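# Hang ball-filled shallow basket on the stand's peg

## Task

Lift the shallow basket by its cord handle and hang it on the peg of the stand, keeping every ball inside the basket. If any ball ends up outside, the task is not met.

## Robot and tools

Robot: two arms, left_arm and right_arm, each with a parallel two-finger gripper. Everything is in the scene frame. Its origin is at table-top height, halfway between the nominal arm bases. +z points up, +x points out over the table, and left_arm sits on the +y side. These names do not match image left and right. Calibrated bases: left_arm at (-0.026, +0.254, +0.041) m, quat_wxyz (+1.000, 0, 0, -0.001). right_arm at (-0.010, -0.269, +0.002) m, quat_wxyz (+1.000, 0, 0, +0.025). A camera stand is fixed to the floor behind the arms. Loose objects may get nudged now and then.

Gripper axes: the fingers point along the gripper's +z and close along its y. end_effector_position is the point between the pads, about 1 cm short of the fingertips. Printed poses can be off by a few cm, more at long reach.

Row layout (execute_actions and move). Each row has 14 numbers in [-1, 1]: dx, dy, dz, rx, ry, rz, opening for left_arm, then the same seven for right_arm. Always send all 14, even if one arm stays still. The first six of each arm are an offset, not a pose. They are counted from that arm's Hand target as it stood when the action or call began, along that Hand target's own axes. Scale: 1.0 = 0.6 m for dx, dy, dz and 180 degrees for rx, ry, rz, which together form one rotation vector. Every row in a list counts from the same start, not from the row before. Because each new call starts from the current Hand target, sending the same offset twice moves twice as far. Sending six zeros re-commands the current Hand target. The opening is absolute: +1 is fully open (0.094 m) and -1 is closed. A 0 is a real command (half open), so to keep a gripper unchanged, repeat its current value.

execute_actions(actions, cameras): actions is a list of up to 15 rows, each one control step of 1/30 s. A shorter list holds its last row for the rest of the 15 steps. Images come back only when actions is [] or when cameras names them. Valid names are cam_high, cam_low, cam_left_wrist, cam_right_wrist, or ["all"].

move(target, speed, blend, opening_speed, grip_force, blocking, cameras): target is one 14-number row or a list of up to 15 rows. All rows count from the same starting Hand targets. Each gripper follows a straight path and turns the shorter way. All paths end together, take at least 0.5 s, and stop after 10 s whether or not they arrive. speed is m/s, from 0.002 to 2.9, default 0.25, with turns capped at twice that in rad/s. Give one value or one per target. blend (m) rounds corners in a list; 0 stops at each point. opening_speed is the rate on the -1..+1 scale per second, at least 0.2; use it to close gently. grip_force is newtons per pad, 10 to 50, one value or one per arm. It stays set; lower values close slowly. Paths do not avoid obstacles or the other arm. Faster moves lag, stray and hit harder. Aiming far past a contact presses harder. Do not route a path close to an arm's own base, because it can flip the shoulder posture; go around it. The result line "move:" gives the ending: done (within 10 mm and 2 degrees), off_target, moving, held or fault. It also lists limits, where paced means clipped and held means steps were withheld.

wait(seconds 0 to 10) lets time pass while arms hold. stop brakes a running move. zoom_image(camera, region [x0,y0,x1,y1], at most 504x504 px, from the newest images) gives a closer look. finished_scene(scene = the current scene's number) ends the scene; the basket must stay hung with all balls inside without the robot.

Controller notes: orientation commands are clipped to 40 degrees from the measured orientation at each step. Hand target is the last commanded pose after that clip. A gripper can rest a few cm short of its target because of friction or weight, which does not by itself mean it touched something. Waiting does not close that gap; send the missing distance as a new offset. An arm that is blocked keeps pushing until you command a target back behind the gripper's actual position. Near its first joint's axis, a small wrist move can swing the whole arm.

Grip readings: grip_measured uses the opening scale and reads up to about 2.5 mm wide when empty. On a hard part it reads a little narrower than the part. Pad force rises about 1 N per 0.001 below the first-touch reading, then jumps to the force limit near 20 N. To release, command well above grip_measured. grip_effort_nm is the averaged motor effort (negative means closing); it is not pad force. Joint torques include gravity and wrap at ±28 N m on joints 1 to 3. Joint ranges in rad: waist -2.618..3.054, shoulder 0..3.142, elbow 0..3.142 (straight at 2.901), wrist pitch -1.571..1.571, wrist yaw -1.571..1.571, wrist roll -2.094..2.094.

Avoid: dropping the basket or spilling balls, letting go of moving parts, fast impacts with the stand or table, hard pushes, arm-to-arm contact (including one gripper closing on the other's fingers), strain on wrist camera cables, and anything leaving the table. Motors heat when holding loads, staying stretched out, or pushing toward unreachable poses. A MOTOR HOT line appears at 75 °C. At 90 °C the arm folds up and becomes unusable, and at 100 °C it goes limp. The scene keeps running between calls and a running move continues meanwhile.

Each tool is called after "Call:" as name(argument=value, ...) on one line, values as JSON.

## Session

Call:
execute_actions(actions=[])

Scene clock: 0.00 s.
left_arm: end_effector_position=(+0.3701, +0.3043, +0.1569) grip_measured=+1.000 grip_effort_nm=n/a end_effector_quat_wxyz=(+0.602, -0.092, +0.792, +0.049) | right_arm: end_effector_position=(+0.3970, -0.2283, +0.1270) grip_measured=+1.000 grip_effort_nm=n/a end_effector_quat_wxyz=(+0.617, -0.042, +0.785, +0.022)
Joint positions: left_arm=[0.072 1.502 0.361 0.865 -0.122 -0.07 0.094] | right_arm=[0.055 1.529 0.387 0.903 0.016 -0.014 0.094]
Joint velocities: within noise
Joint torques (N m): no reading
Motor temperatures (°C): left_arm=[24 33 44 43 30 26 32] | right_arm=[27 33 39 37 27 25 27]
Heat: left arm: 44 °C; right arm: 39 °C.
Hand target: left_arm +0.3700, +0.3044, +0.1561; +0.599, -0.093, +0.794, +0.049 | right_arm +0.3965, -0.2284, +0.1250; +0.613, -0.042, +0.788, +0.022
Tool commands: left_gripper/opening=+1.0 right_gripper/opening=+1.0

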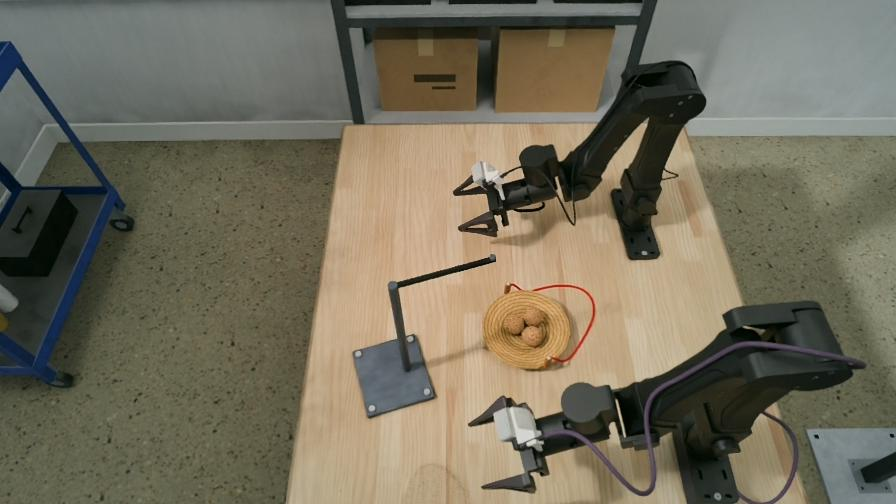

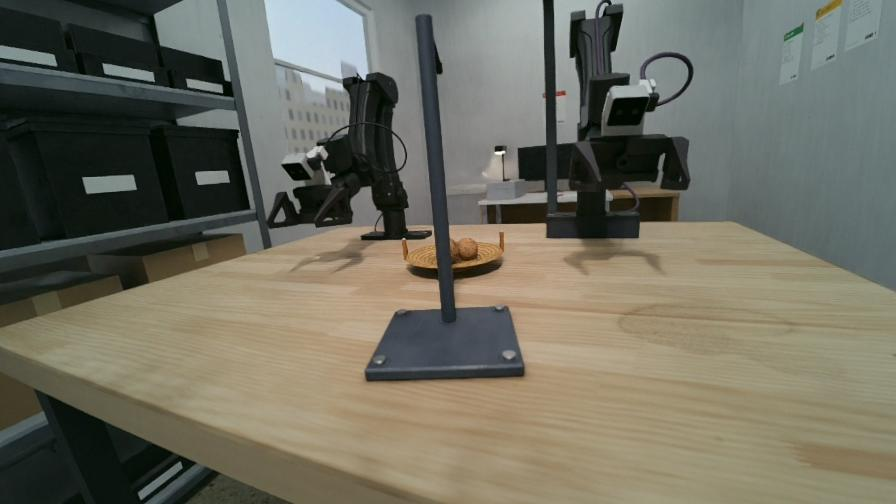

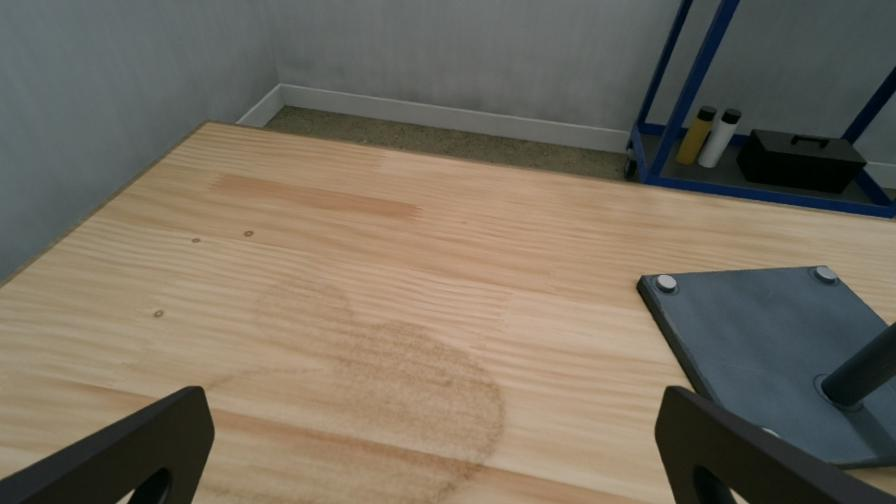

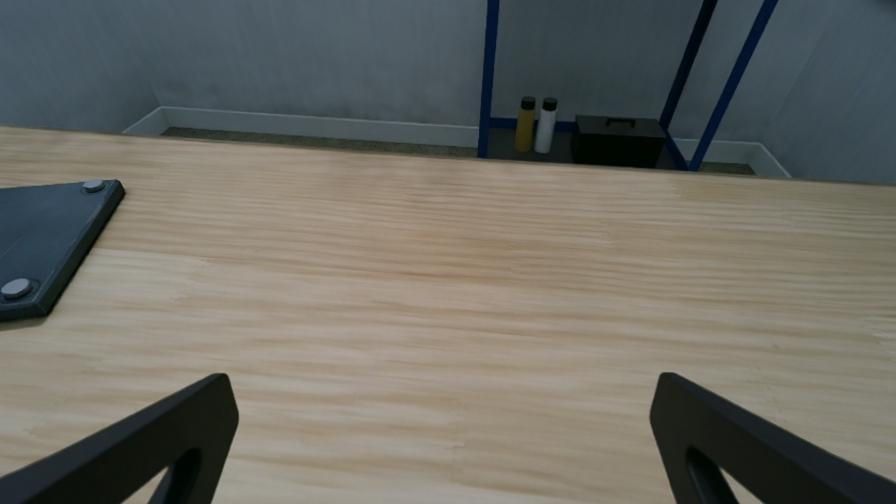

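Call:
zoom_image(camera="cam_high", region=[340, 230, 640, 430])

Call:
zoom_image(camera="cam_low", region=[300, 0, 640, 400])

Call:
zoom_image(camera="cam_high", region=[560, 40, 864, 504])

Scaled by 1.680 from the camera's 896x504 image, which has a finer 1280x720 frame.

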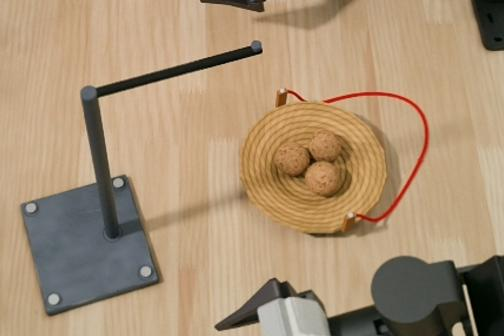

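Scaled by 1.260 from the camera's 896x504 image, which has a finer 1280x720 frame.

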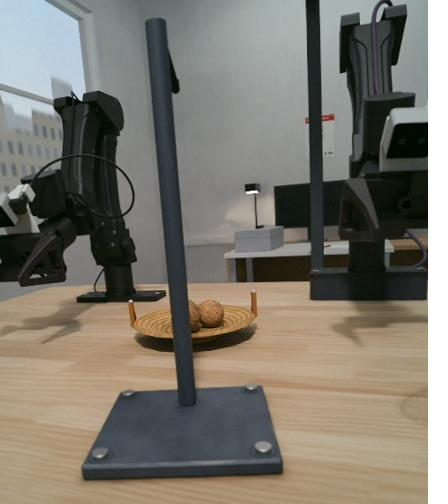

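Scaled by 1.086 from the camera's 896x504 image, which has a finer 1280x720 frame.

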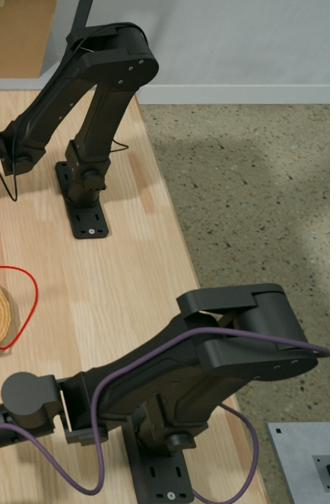

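Call:
zoom_image(camera="cam_low", region=[390, 0, 490, 110])

Call:
zoom_image(camera="cam_high", region=[380, 240, 510, 310])

Call:
zoom_image(camera="cam_low", region=[390, 220, 520, 290])

Call:
zoom_image(camera="cam_high", region=[470, 270, 610, 380])

Scaled by 4.582 from the camera's 896x504 image, which has a finer 1280x720 frame.

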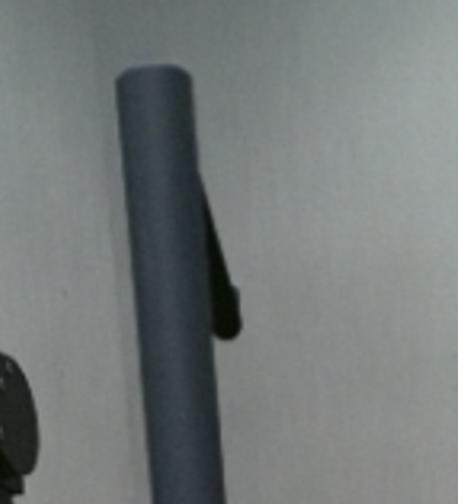

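Scaled by 3.877 from the camera's 896x504 image, which has a finer 1280x720 frame.

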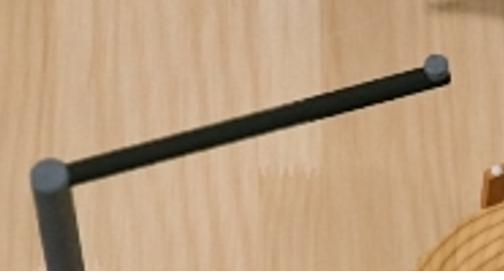

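Scaled by 3.877 from the camera's 896x504 image, which has a finer 1280x720 frame.

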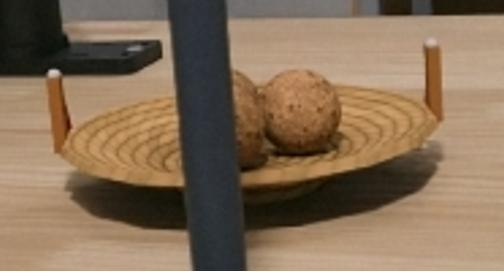

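Scaled by 3.600 from the camera's 896x504 image, which has a finer 1280x720 frame.

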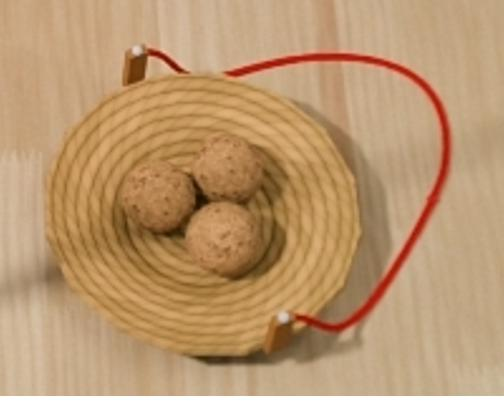

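Call:
move(target=[0.066,-0.509,-0.55,0.302,0.331,0.418,1.0,0,-0.2,0,0,0,0,1.0], cameras=["all"])

Scene clock: 158.13 s.
left_arm: end_effector_position=(+0.1127, -0.0571, +0.2209) grip_measured=+1.000 grip_effort_nm=-0.02 end_effector_quat_wxyz=(+0.012, +0.608, +0.794, -0.001) | right_arm: end_effector_position=(+0.4043, -0.3466, +0.1316) grip_measured=+1.000 grip_effort_nm=0.02 end_effector_quat_wxyz=(+0.621, -0.039, +0.783, +0.017)
Joint positions: left_arm=[-1.159 1.836 1.824 -1.537 -0.011 0.146 0.094] | right_arm=[-0.417 1.595 0.477 0.864 -0.43 -0.131 0.094]
Joint torques (N m): left_arm=[-0.18 -7.5 8.76 0.05 0.11 0.08] | right_arm=[-0.38 -5.42 7.88 1.39 -0.18 -0.1]
Heat: left arm: 46 °C; right arm: 38 °C.
Hand target: left_arm +0.1113, -0.0601, +0.2197; +0.000, +0.612, +0.791, +0.001 | right_arm +0.4077, -0.3478, +0.1271; +0.613, -0.042, +0.788, +0.022
Off the commanded pose: left_arm 0.003 m, 2 deg | right_arm 0.006 m, 1 deg.
joint sent to its limit (left arm) — joint 4 (wrist pitch), lower limit. The joint targets still meet the commanded pose.
move: done

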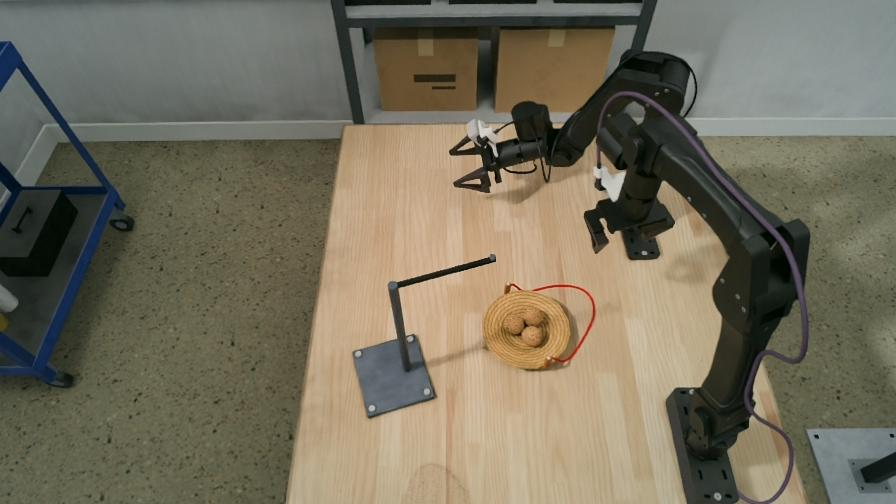

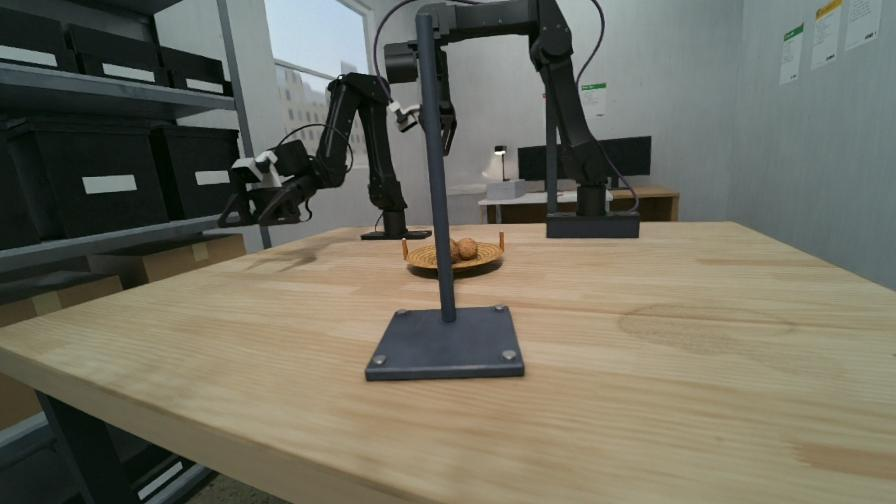

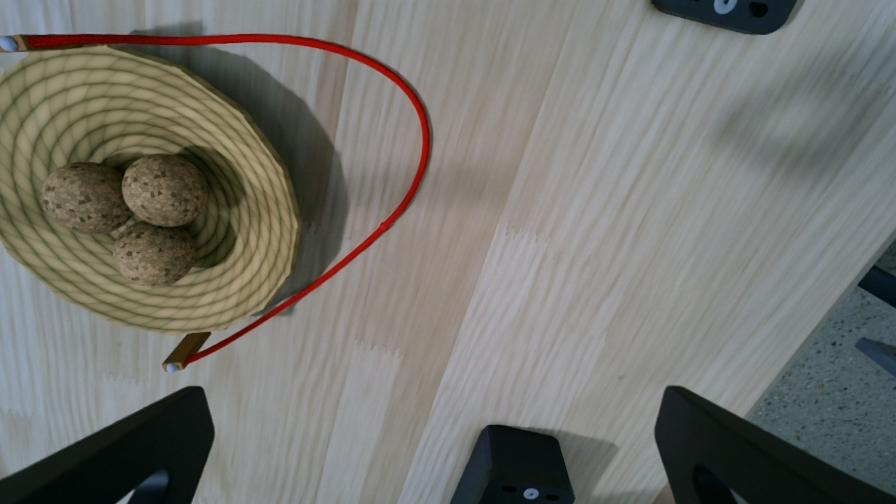

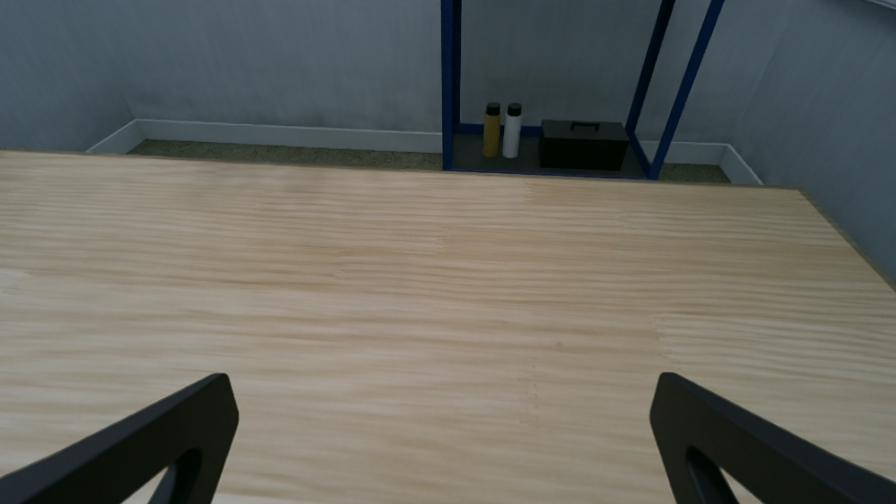

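Call:
move(target=[0.0,0.02,0.233,0,0,0,1.0,0,0,0,0,0,0,1.0], cameras=["cam_left_wrist"])

Scene clock: 203.67 s.
left_arm: end_effector_position=(+0.1229, -0.0572, +0.0893) grip_measured=+1.000 grip_effort_nm=-0.03 end_effector_quat_wxyz=(+0.008, +0.611, +0.792, +0.002) | right_arm: end_effector_position=(+0.4043, -0.3466, +0.1316) grip_measured=+1.000 grip_effort_nm=0.02 end_effector_quat_wxyz=(+0.621, -0.039, +0.783, +0.017)
Joint positions: left_arm=[-1.131 1.876 1.349 -1.031 -0.011 0.181 0.094] | right_arm=[-0.417 1.595 0.477 0.864 -0.43 -0.131 0.094]
Joint torques (N m): left_arm=[0.5 -8.23 5.59 0.43 0.11 0.08] | right_arm=[-0.4 -5.37 7.88 1.38 -0.21 -0.09]
Motor temperatures (°C): left_arm=[24 33 49 39 28 26 29] | right_arm=[26 31 38 36 25 24 25]
Heat: left arm: 49 °C; right arm: 38 °C.
Hand target: left_arm +0.1234, -0.0568, +0.0800; +0.000, +0.612, +0.791, +0.001 | right_arm +0.4077, -0.3479, +0.1271; +0.613, -0.042, +0.788, +0.022
Off the commanded pose: left_arm 0.009 m, 1 deg | right_arm 0.006 m, 1 deg.
move: done
Images, in order (width x height): cam_left_wrist 896x504.

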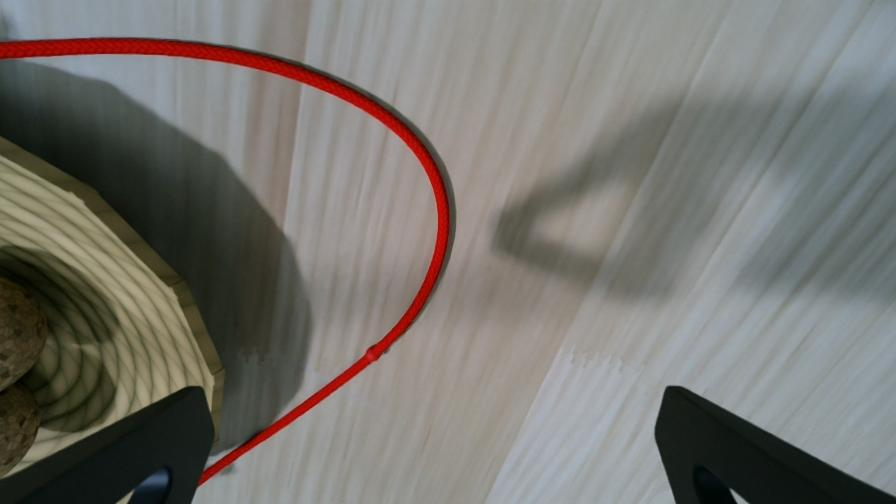

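Call:
move(target=[0.0,0.002,0.092,0,0,0,0.0,0,0,0,0,0,0,1.0], cameras=["cam_left_wrist","cam_low"], speed=0.1)

Scene clock: 219.73 s.
left_arm: end_effector_position=(+0.1249, -0.0594, +0.0361) grip_measured=+0.002 grip_effort_nm=-0.15 end_effector_quat_wxyz=(+0.010, +0.611, +0.791, +0.001) | right_arm: end_effector_position=(+0.4043, -0.3466, +0.1316) grip_measured=+1.000 grip_effort_nm=0.02 end_effector_quat_wxyz=(+0.621, -0.039, +0.783, +0.017)
Joint positions: left_arm=[-1.129 1.958 1.233 -0.829 -0.01 0.185 0.047] | right_arm=[-0.417 1.595 0.477 0.864 -0.43 -0.131 0.094]
Joint torques (N m): left_arm=[0.58 -8.2 4.93 0.44 0.11 0.08] | right_arm=[-0.42 -5.42 7.88 1.39 -0.19 -0.09]
Heat: left arm: 46 °C; right arm: 38 °C.
Hand target: left_arm +0.1246, -0.0565, +0.0248; +0.000, +0.612, +0.791, +0.001 | right_arm +0.4077, -0.3479, +0.1271; +0.613, -0.042, +0.788, +0.022
Off the commanded pose: left_arm 0.012 m, 1 deg | right_arm 0.006 m, 1 deg.
move: off_target (left_arm)
Images, in order (width x height): cam_low 896x504, cam_left_wrist 896x504.

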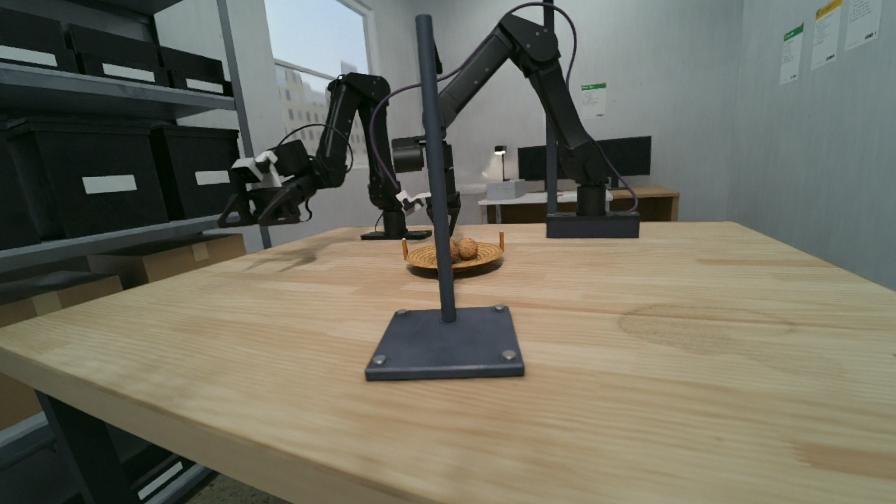

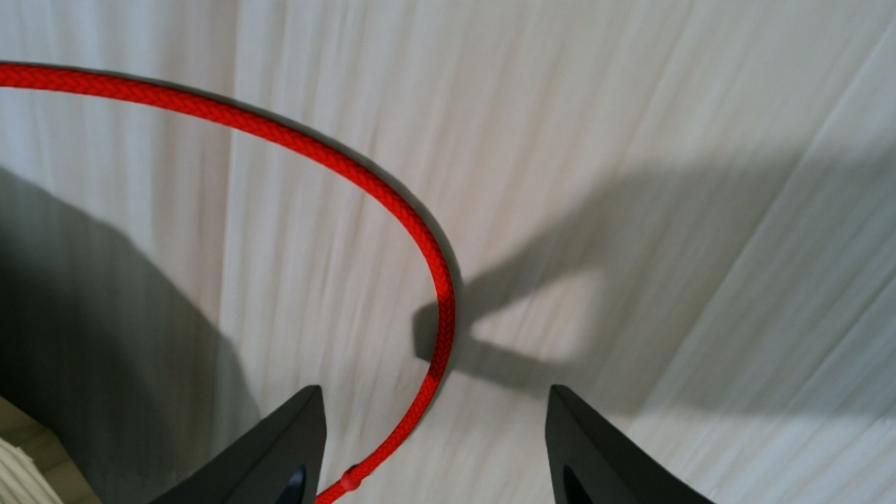

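Call:
move(target=[0.005,-0.002,0.028,0,0,0,-0.5,0,0,0,0,0,0,1.0], cameras=["cam_left_wrist","cam_low"], speed=0.05)

Scene clock: 232.13 s.
left_arm: end_effector_position=(+0.1241, -0.0578, +0.0204) grip_measured=-0.498 grip_effort_nm=-0.15 end_effector_quat_wxyz=(+0.012, +0.611, +0.791, +0.000) | right_arm: end_effector_position=(+0.4043, -0.3466, +0.1316) grip_measured=+1.000 grip_effort_nm=0.02 end_effector_quat_wxyz=(+0.621, -0.039, +0.783, +0.017)
Joint positions: left_arm=[-1.129 1.978 1.192 -0.763 -0.01 0.185 0.024] | right_arm=[-0.417 1.595 0.477 0.864 -0.43 -0.131 0.094]
Joint torques (N m): left_arm=[0.44 -8.01 4.6 0.46 0.11 0.07] | right_arm=[-0.44 -5.42 7.91 1.39 -0.2 -0.11]
Heat: left arm: 45 °C; right arm: 38 °C.
Hand target: left_arm +0.1227, -0.0538, +0.0080; +0.000, +0.612, +0.791, +0.001 | right_arm +0.4077, -0.3479, +0.1271; +0.613, -0.042, +0.788, +0.022
Off the commanded pose: left_arm 0.013 m, 1 deg | right_arm 0.006 m, 1 deg.
move: off_target (left_arm)
Images, in order (width x height): cam_low 896x504, cam_left_wrist 896x504.

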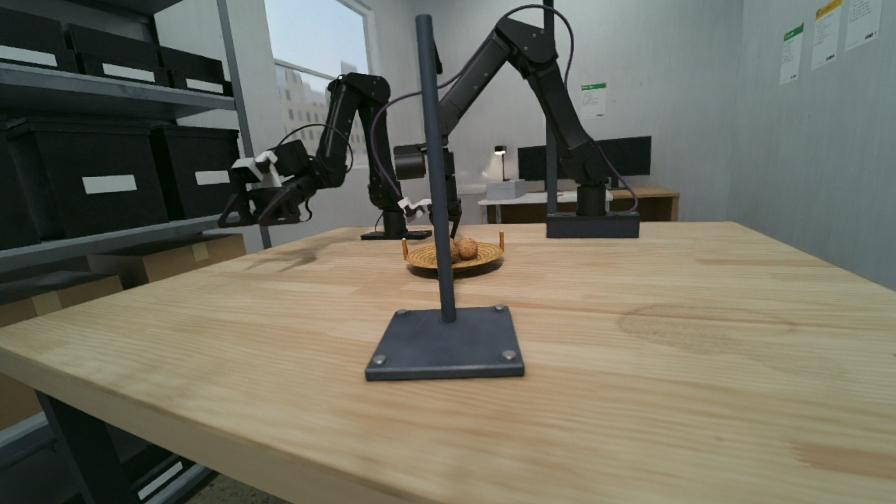

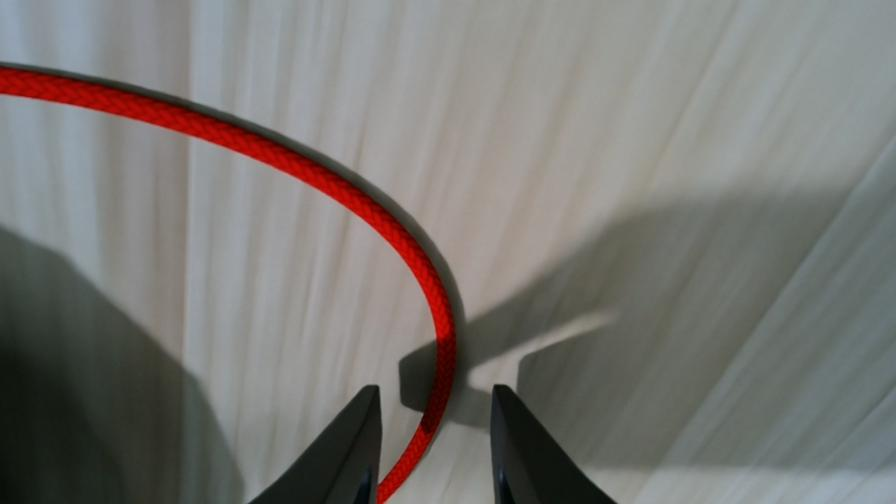

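Call:
move(target=[0.003,-0.001,0.016,0,0,0,-0.5,0,0,0,0,0,0,1.0], cameras=["cam_left_wrist"], speed=0.05)

Call:
move(target=[0,0,0,0,0,0,-1.0,0,0,0,0,0,0,1.0], cameras=["cam_left_wrist"], opening_speed=0.4)

Scene clock: 239.47 s.
left_arm: end_effector_position=(+0.1235, -0.0565, +0.0134) grip_measured=-0.498 grip_effort_nm=-0.15 end_effector_quat_wxyz=(+0.012, +0.611, +0.791, +0.000) | right_arm: end_effector_position=(+0.4043, -0.3466, +0.1316) grip_measured=+1.000 grip_effort_nm=0.02 end_effector_quat_wxyz=(+0.621, -0.039, +0.783, +0.017)
Joint positions: left_arm=[-1.129 1.988 1.174 -0.735 -0.01 0.185 0.024] | right_arm=[-0.417 1.595 0.477 0.864 -0.43 -0.131 0.094]
Joint torques (N m): left_arm=[0.4 -7.57 4.11 0.59 0.11 0.06] | right_arm=[-0.42 -5.38 7.91 1.38 -0.2 -0.1]
Heat: left arm: 45 °C; right arm: 38 °C.
Hand target: left_arm +0.1217, -0.0521, -0.0017; +0.000, +0.612, +0.791, +0.001 | right_arm +0.4077, -0.3479, +0.1271; +0.613, -0.042, +0.788, +0.022
Off the commanded pose: left_arm 0.016 m, 1 deg | right_arm 0.006 m, 1 deg.
move: off_target (left_arm)
Images, in order (width x height): cam_left_wrist 896x504.

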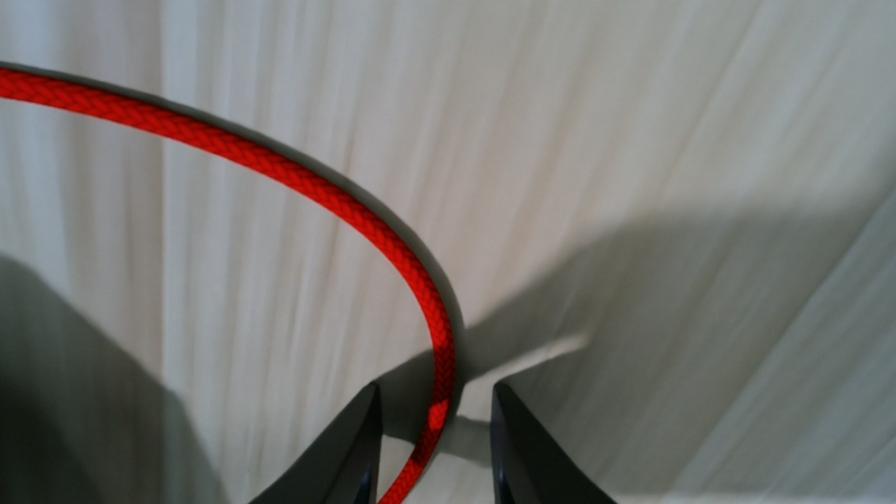

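Scene clock: 240.93 s.
left_arm: end_effector_position=(+0.1247, -0.0588, +0.0134) grip_measured=-0.959 grip_effort_nm=-0.99 end_effector_quat_wxyz=(+0.017, +0.611, +0.791, -0.003) | right_arm: end_effector_position=(+0.4043, -0.3466, +0.1316) grip_measured=+1.000 grip_effort_nm=0.02 end_effector_quat_wxyz=(+0.621, -0.039, +0.783, +0.017)
Joint positions: left_arm=[-1.128 1.988 1.174 -0.724 -0.01 0.185 0.002] | right_arm=[-0.417 1.595 0.477 0.864 -0.43 -0.131 0.094]
Joint torques (N m): left_arm=[0.38 -7.57 4.12 0.49 0.11 0.06] | right_arm=[-0.39 -5.39 7.9 1.39 -0.19 -0.1]
Heat: left arm: 45 °C; right arm: 38 °C.
Hand target: left_arm +0.1217, -0.0522, -0.0017; +0.000, +0.612, +0.791, +0.001 | right_arm +0.4077, -0.3479, +0.1271; +0.613, -0.042, +0.788, +0.022
Off the commanded pose: left_arm 0.017 m, 2 deg | right_arm 0.006 m, 1 deg.
move: off_target (left_arm)
Images, in order (width x height): cam_left_wrist 896x504.

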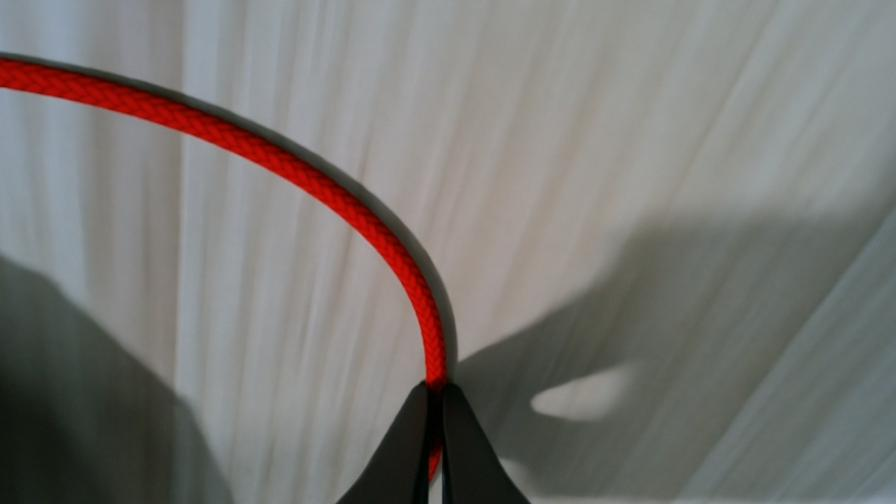

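Call:
move(target=[[0,0.048,-0.203,0,0,0,-1.0,0,0,0,0,0,0,1.0],[0.028,0.271,-0.353,0,0,0,-1.0,0,0,0,0,0,0,1.0]], cameras=["all"], speed=0.12, blend=0.03)

Scene clock: 258.53 s.
left_arm: end_effector_position=(+0.2746, +0.0060, +0.2162) grip_measured=-0.962 grip_effort_nm=-1.05 end_effector_quat_wxyz=(+0.032, +0.608, +0.793, +0.003) | right_arm: end_effector_position=(+0.4043, -0.3466, +0.1316) grip_measured=+1.000 grip_effort_nm=0.02 end_effector_quat_wxyz=(+0.621, -0.039, +0.783, +0.017)
Joint positions: left_arm=[-0.694 2.001 2.03 -1.536 -0.009 0.611 0.002] | right_arm=[-0.417 1.595 0.477 0.864 -0.43 -0.131 0.094]
Joint torques (N m): left_arm=[0.02 -8.77 8.28 0.12 0.1 0.09] | right_arm=[-0.42 -5.39 7.9 1.4 -0.19 -0.11]
Heat: left arm: 45 °C; right arm: 37 °C.
Hand target: left_arm +0.2744, +0.0044, +0.2106; +0.000, +0.612, +0.791, +0.001 | right_arm +0.4077, -0.3479, +0.1271; +0.613, -0.042, +0.788, +0.022
Off the commanded pose: left_arm 0.006 m, 4 deg | right_arm 0.006 m, 1 deg.
joint sent to its limit (left arm) — joint 4 (wrist pitch), lower limit. The joint targets still meet the commanded pose.
move: off_target (left_arm)

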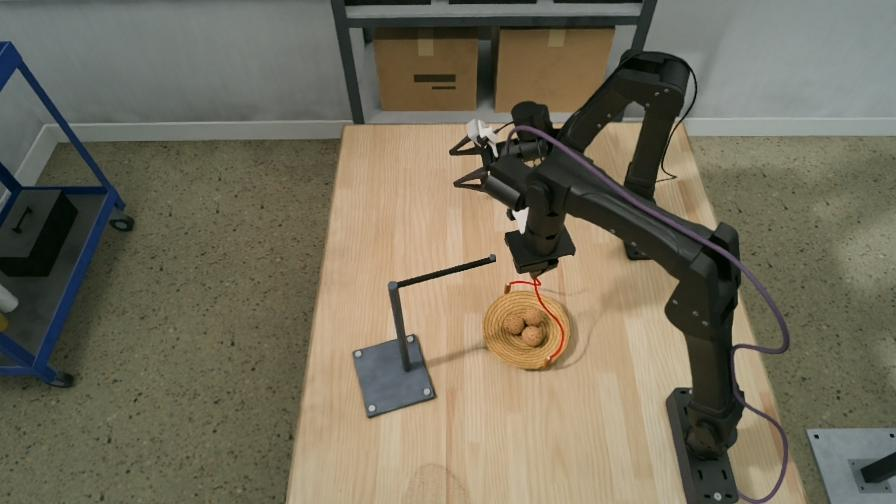

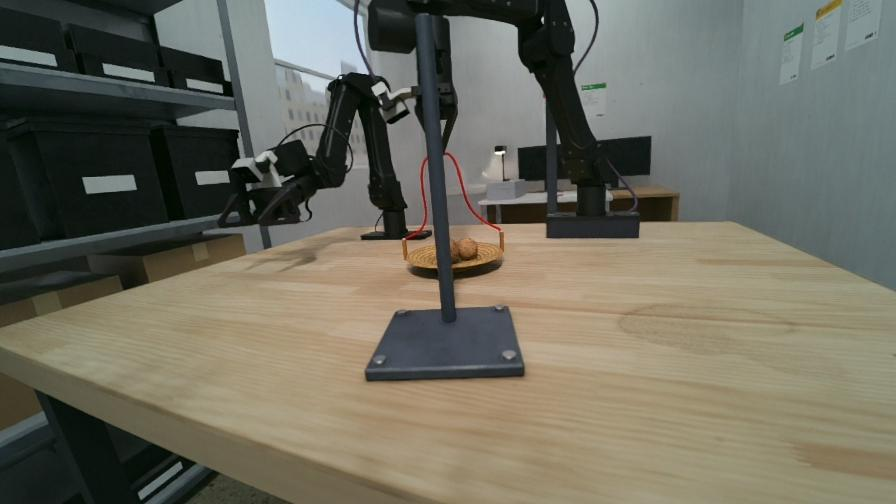

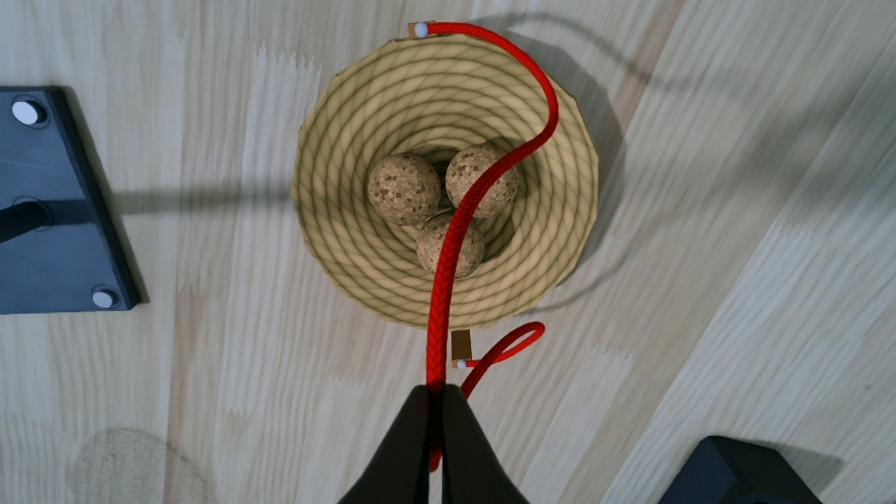

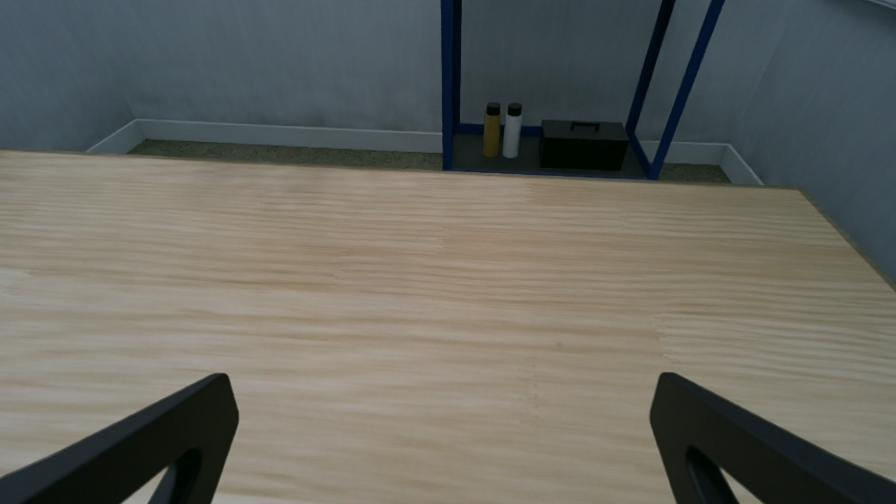

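Call:
move(target=[0.005,0.005,-0.05,0,0,0,-1.0,0,0,0,0,0,0,1.0], cameras=["cam_left_wrist","cam_low","cam_high"], speed=0.06)

Scene clock: 275.87 s.
left_arm: end_effector_position=(+0.2768, +0.0046, +0.2202) grip_measured=-0.962 grip_effort_nm=-1.06 end_effector_quat_wxyz=(+0.039, +0.612, +0.790, +0.003) | right_arm: end_effector_position=(+0.4043, -0.3466, +0.1316) grip_measured=+1.000 grip_effort_nm=0.02 end_effector_quat_wxyz=(+0.621, -0.039, +0.783, +0.017)
Joint positions: left_arm=[-0.694 2.001 2.045 -1.537 -0.009 0.622 0.002] | right_arm=[-0.417 1.595 0.477 0.864 -0.43 -0.131 0.094]
Joint torques (N m): left_arm=[0.76 -15.19 8.62 0.14 0.09 0.09] | right_arm=[-0.39 -5.39 7.88 1.39 -0.2 -0.11]
Heat: left arm: 46 °C; right arm: 37 °C.
Hand target: left_arm +0.2766, +0.0080, +0.2406; +0.000, +0.612, +0.791, +0.001 | right_arm +0.4077, -0.3479, +0.1271; +0.613, -0.042, +0.788, +0.022
Off the commanded pose: left_arm 0.021 m, 4 deg | right_arm 0.006 m, 1 deg.
joint sent to its limit (left arm) — joint 4 (wrist pitch), lower limit. The joint targets are off in orientation, not in position.
move: off_target (left_arm)
Images, in order (width x height): cam_high 896x504, cam_low 896x504, cam_left_wrist 896x504.

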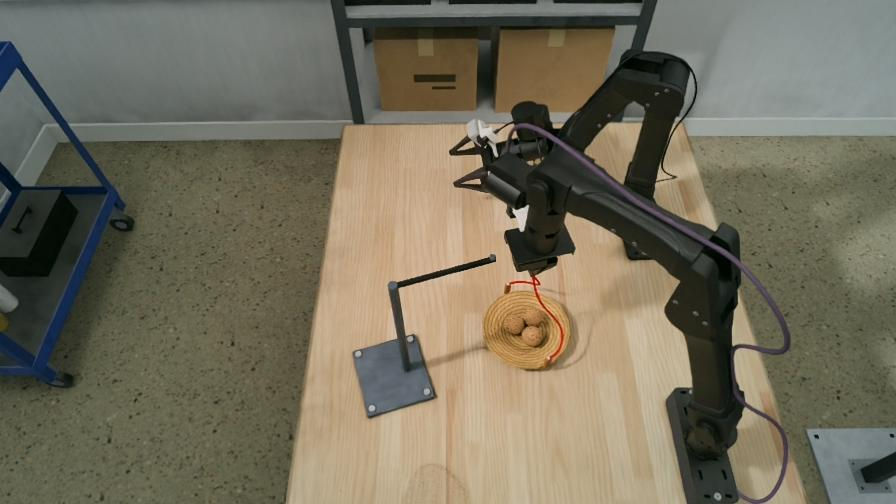

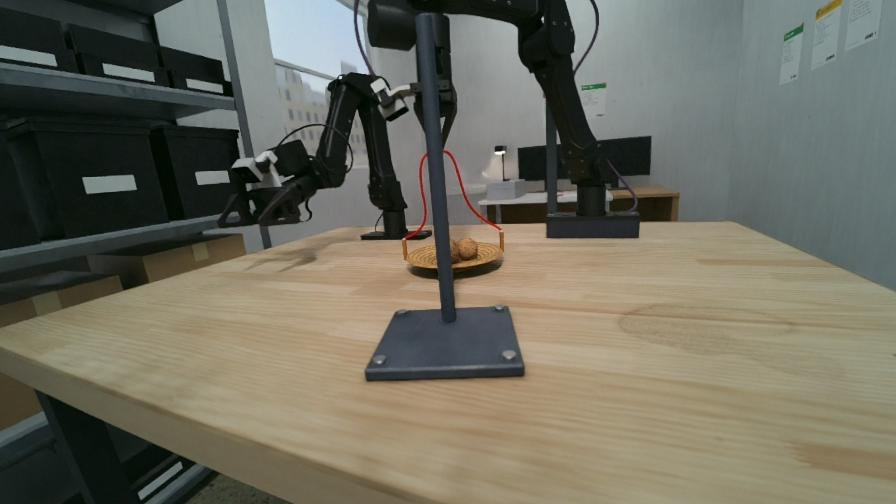

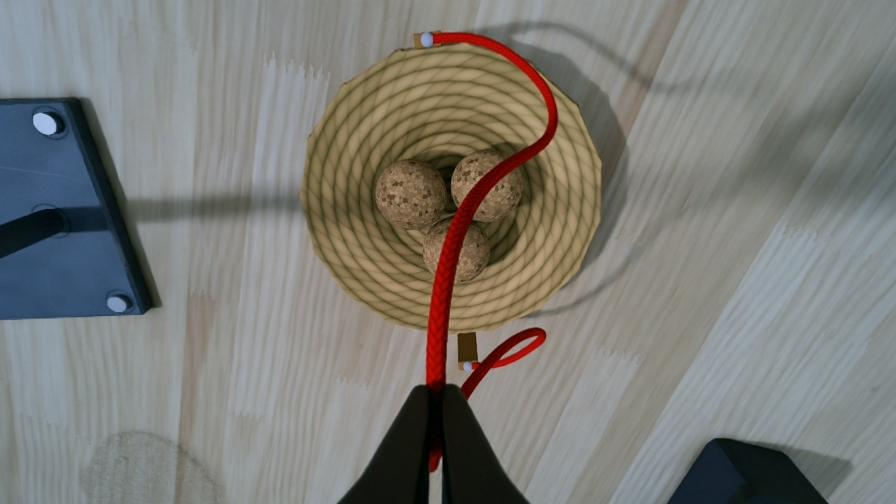

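Call:
move(target=[0.0,0.0,-0.04,-0.2,0,0,-1.0,0,0,0,0,0,0,1.0], cameras=["cam_left_wrist","cam_low","cam_high"], speed=0.08)

Scene clock: 290.50 s.
left_arm: end_effector_position=(+0.2783, +0.0056, +0.2550) grip_measured=-0.962 grip_effort_nm=-1.06 end_effector_quat_wxyz=(+0.171, +0.590, +0.750, +0.244) | right_arm: end_effector_position=(+0.4043, -0.3466, +0.1316) grip_measured=+1.000 grip_effort_nm=0.02 end_effector_quat_wxyz=(+0.621, -0.039, +0.783, +0.017)
Joint positions: left_arm=[-0.934 1.815 1.798 -1.326 -0.567 0.464 0.002] | right_arm=[-0.417 1.595 0.477 0.864 -0.43 -0.131 0.094]
Joint torques (N m): left_arm=[-0.4 -13.49 5.38 0.84 -0.43 -0.1] | right_arm=[-0.4 -5.39 7.94 1.38 -0.2 -0.1]
Motor temperatures (°C): left_arm=[24 38 45 35 27 26 30] | right_arm=[26 30 37 35 24 24 25]
Heat: left arm: 45 °C; right arm: 37 °C.
Hand target: left_arm +0.2765, +0.0081, +0.2645; +0.189, +0.582, +0.752, +0.246 | right_arm +0.4077, -0.3479, +0.1271; +0.613, -0.042, +0.788, +0.022
Off the commanded pose: left_arm 0.010 m, 2 deg | right_arm 0.006 m, 1 deg.
move: done
Images, in order (width x height): cam_high 896x504, cam_low 896x504, cam_left_wrist 896x504.

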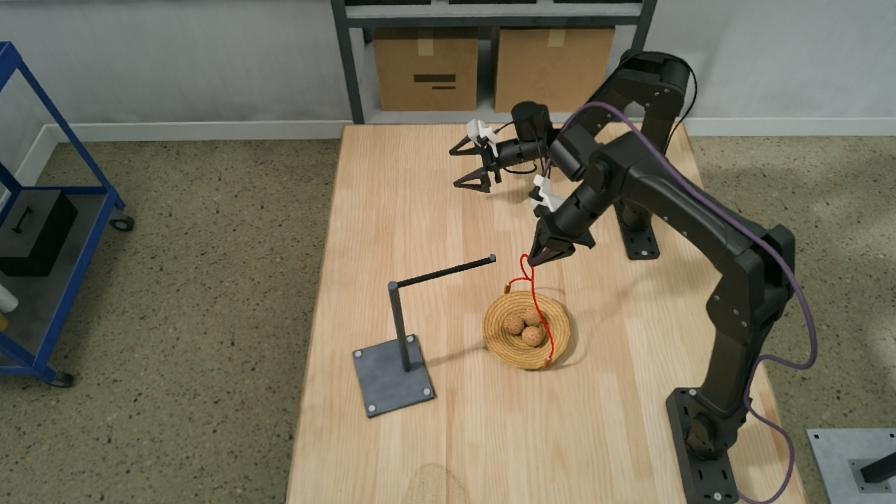

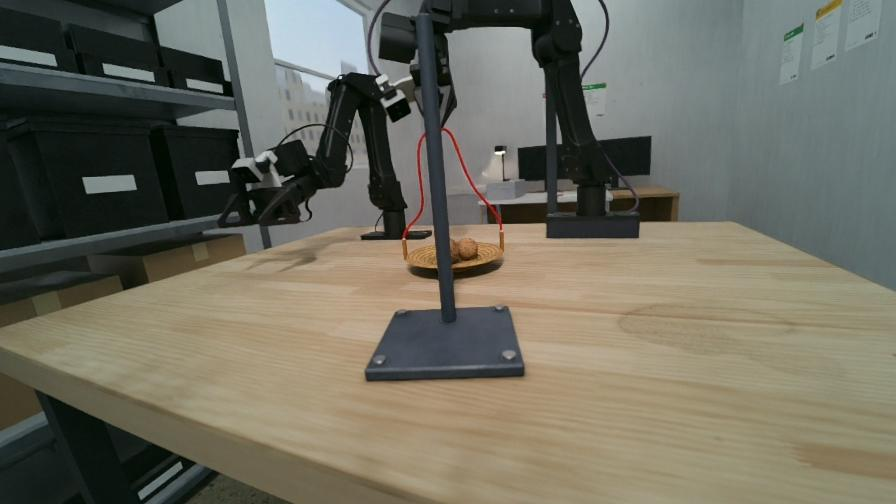

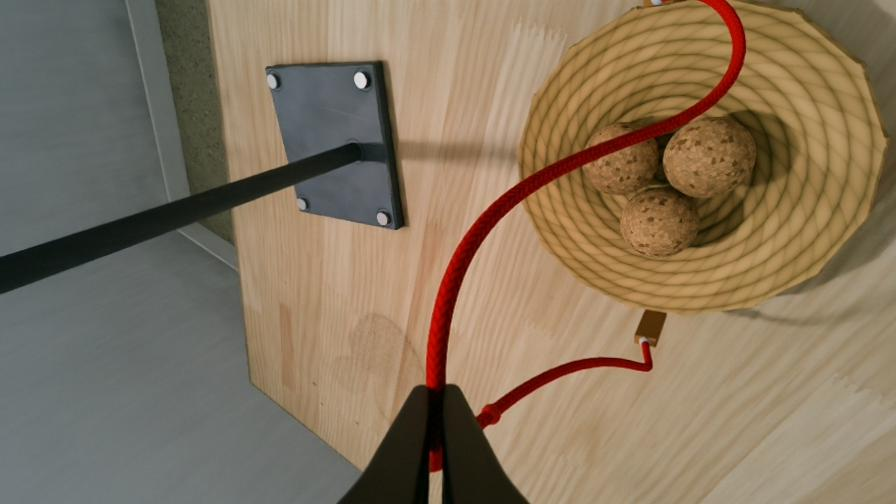

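Call:
move(target=[0.0,0.0295,-0.0404,0,0,0,-1.0,0,0,0,0,0,0,1.0], cameras=["cam_left_wrist","cam_low"], speed=0.04)

Scene clock: 301.90 s.
left_arm: end_effector_position=(+0.2754, +0.0096, +0.2855) grip_measured=-0.962 grip_effort_nm=-1.06 end_effector_quat_wxyz=(+0.179, +0.588, +0.751, +0.242) | right_arm: end_effector_position=(+0.4043, -0.3466, +0.1316) grip_measured=+1.000 grip_effort_nm=0.02 end_effector_quat_wxyz=(+0.621, -0.039, +0.783, +0.017)
Joint positions: left_arm=[-0.934 1.815 1.921 -1.432 -0.567 0.464 0.002] | right_arm=[-0.417 1.595 0.477 0.864 -0.43 -0.131 0.094]
Joint torques (N m): left_arm=[-0.43 -9.48 9.39 0.54 -0.4 -0.09] | right_arm=[-0.42 -5.38 7.9 1.39 -0.19 -0.11]
Heat: left arm: 45 °C; right arm: 37 °C.
Hand target: left_arm +0.2765, +0.0080, +0.2946; +0.189, +0.582, +0.752, +0.246 | right_arm +0.4077, -0.3479, +0.1271; +0.613, -0.042, +0.788, +0.022
Off the commanded pose: left_arm 0.009 m, 1 deg | right_arm 0.006 m, 1 deg.
move: done
Images, in order (width x height): cam_low 896x504, cam_left_wrist 896x504.

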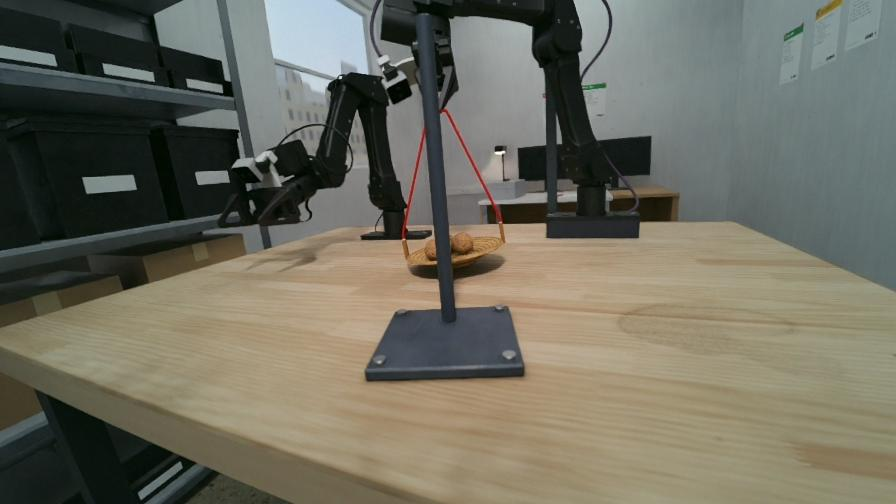

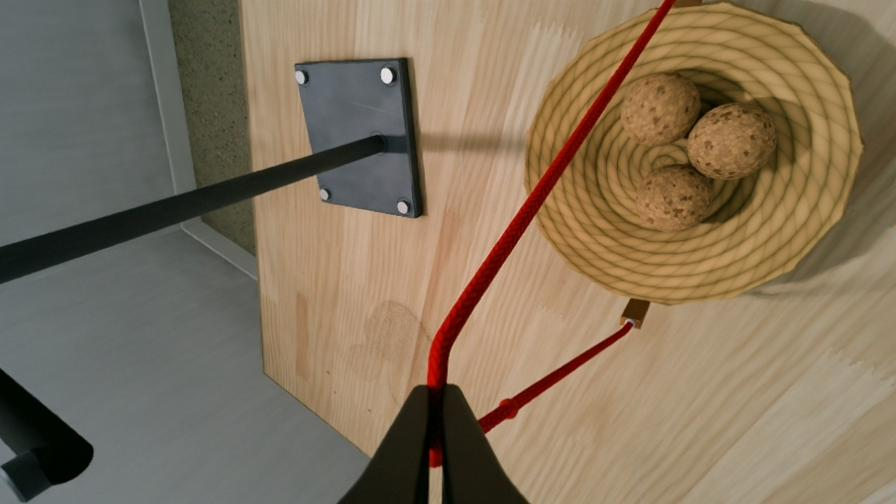

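Call:
zoom_image(camera="cam_low", region=[380, 100, 530, 290])

Scaled by 2.653 from the camera's 896x504 image, which has a finer 1280x720 frame.

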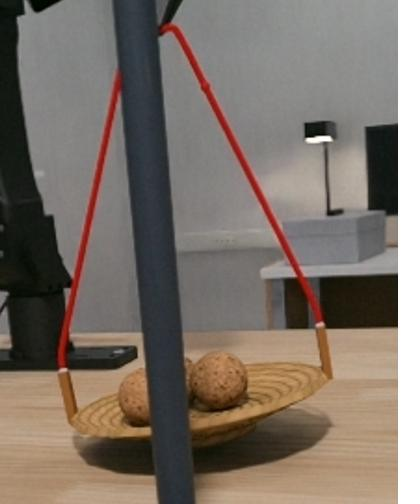

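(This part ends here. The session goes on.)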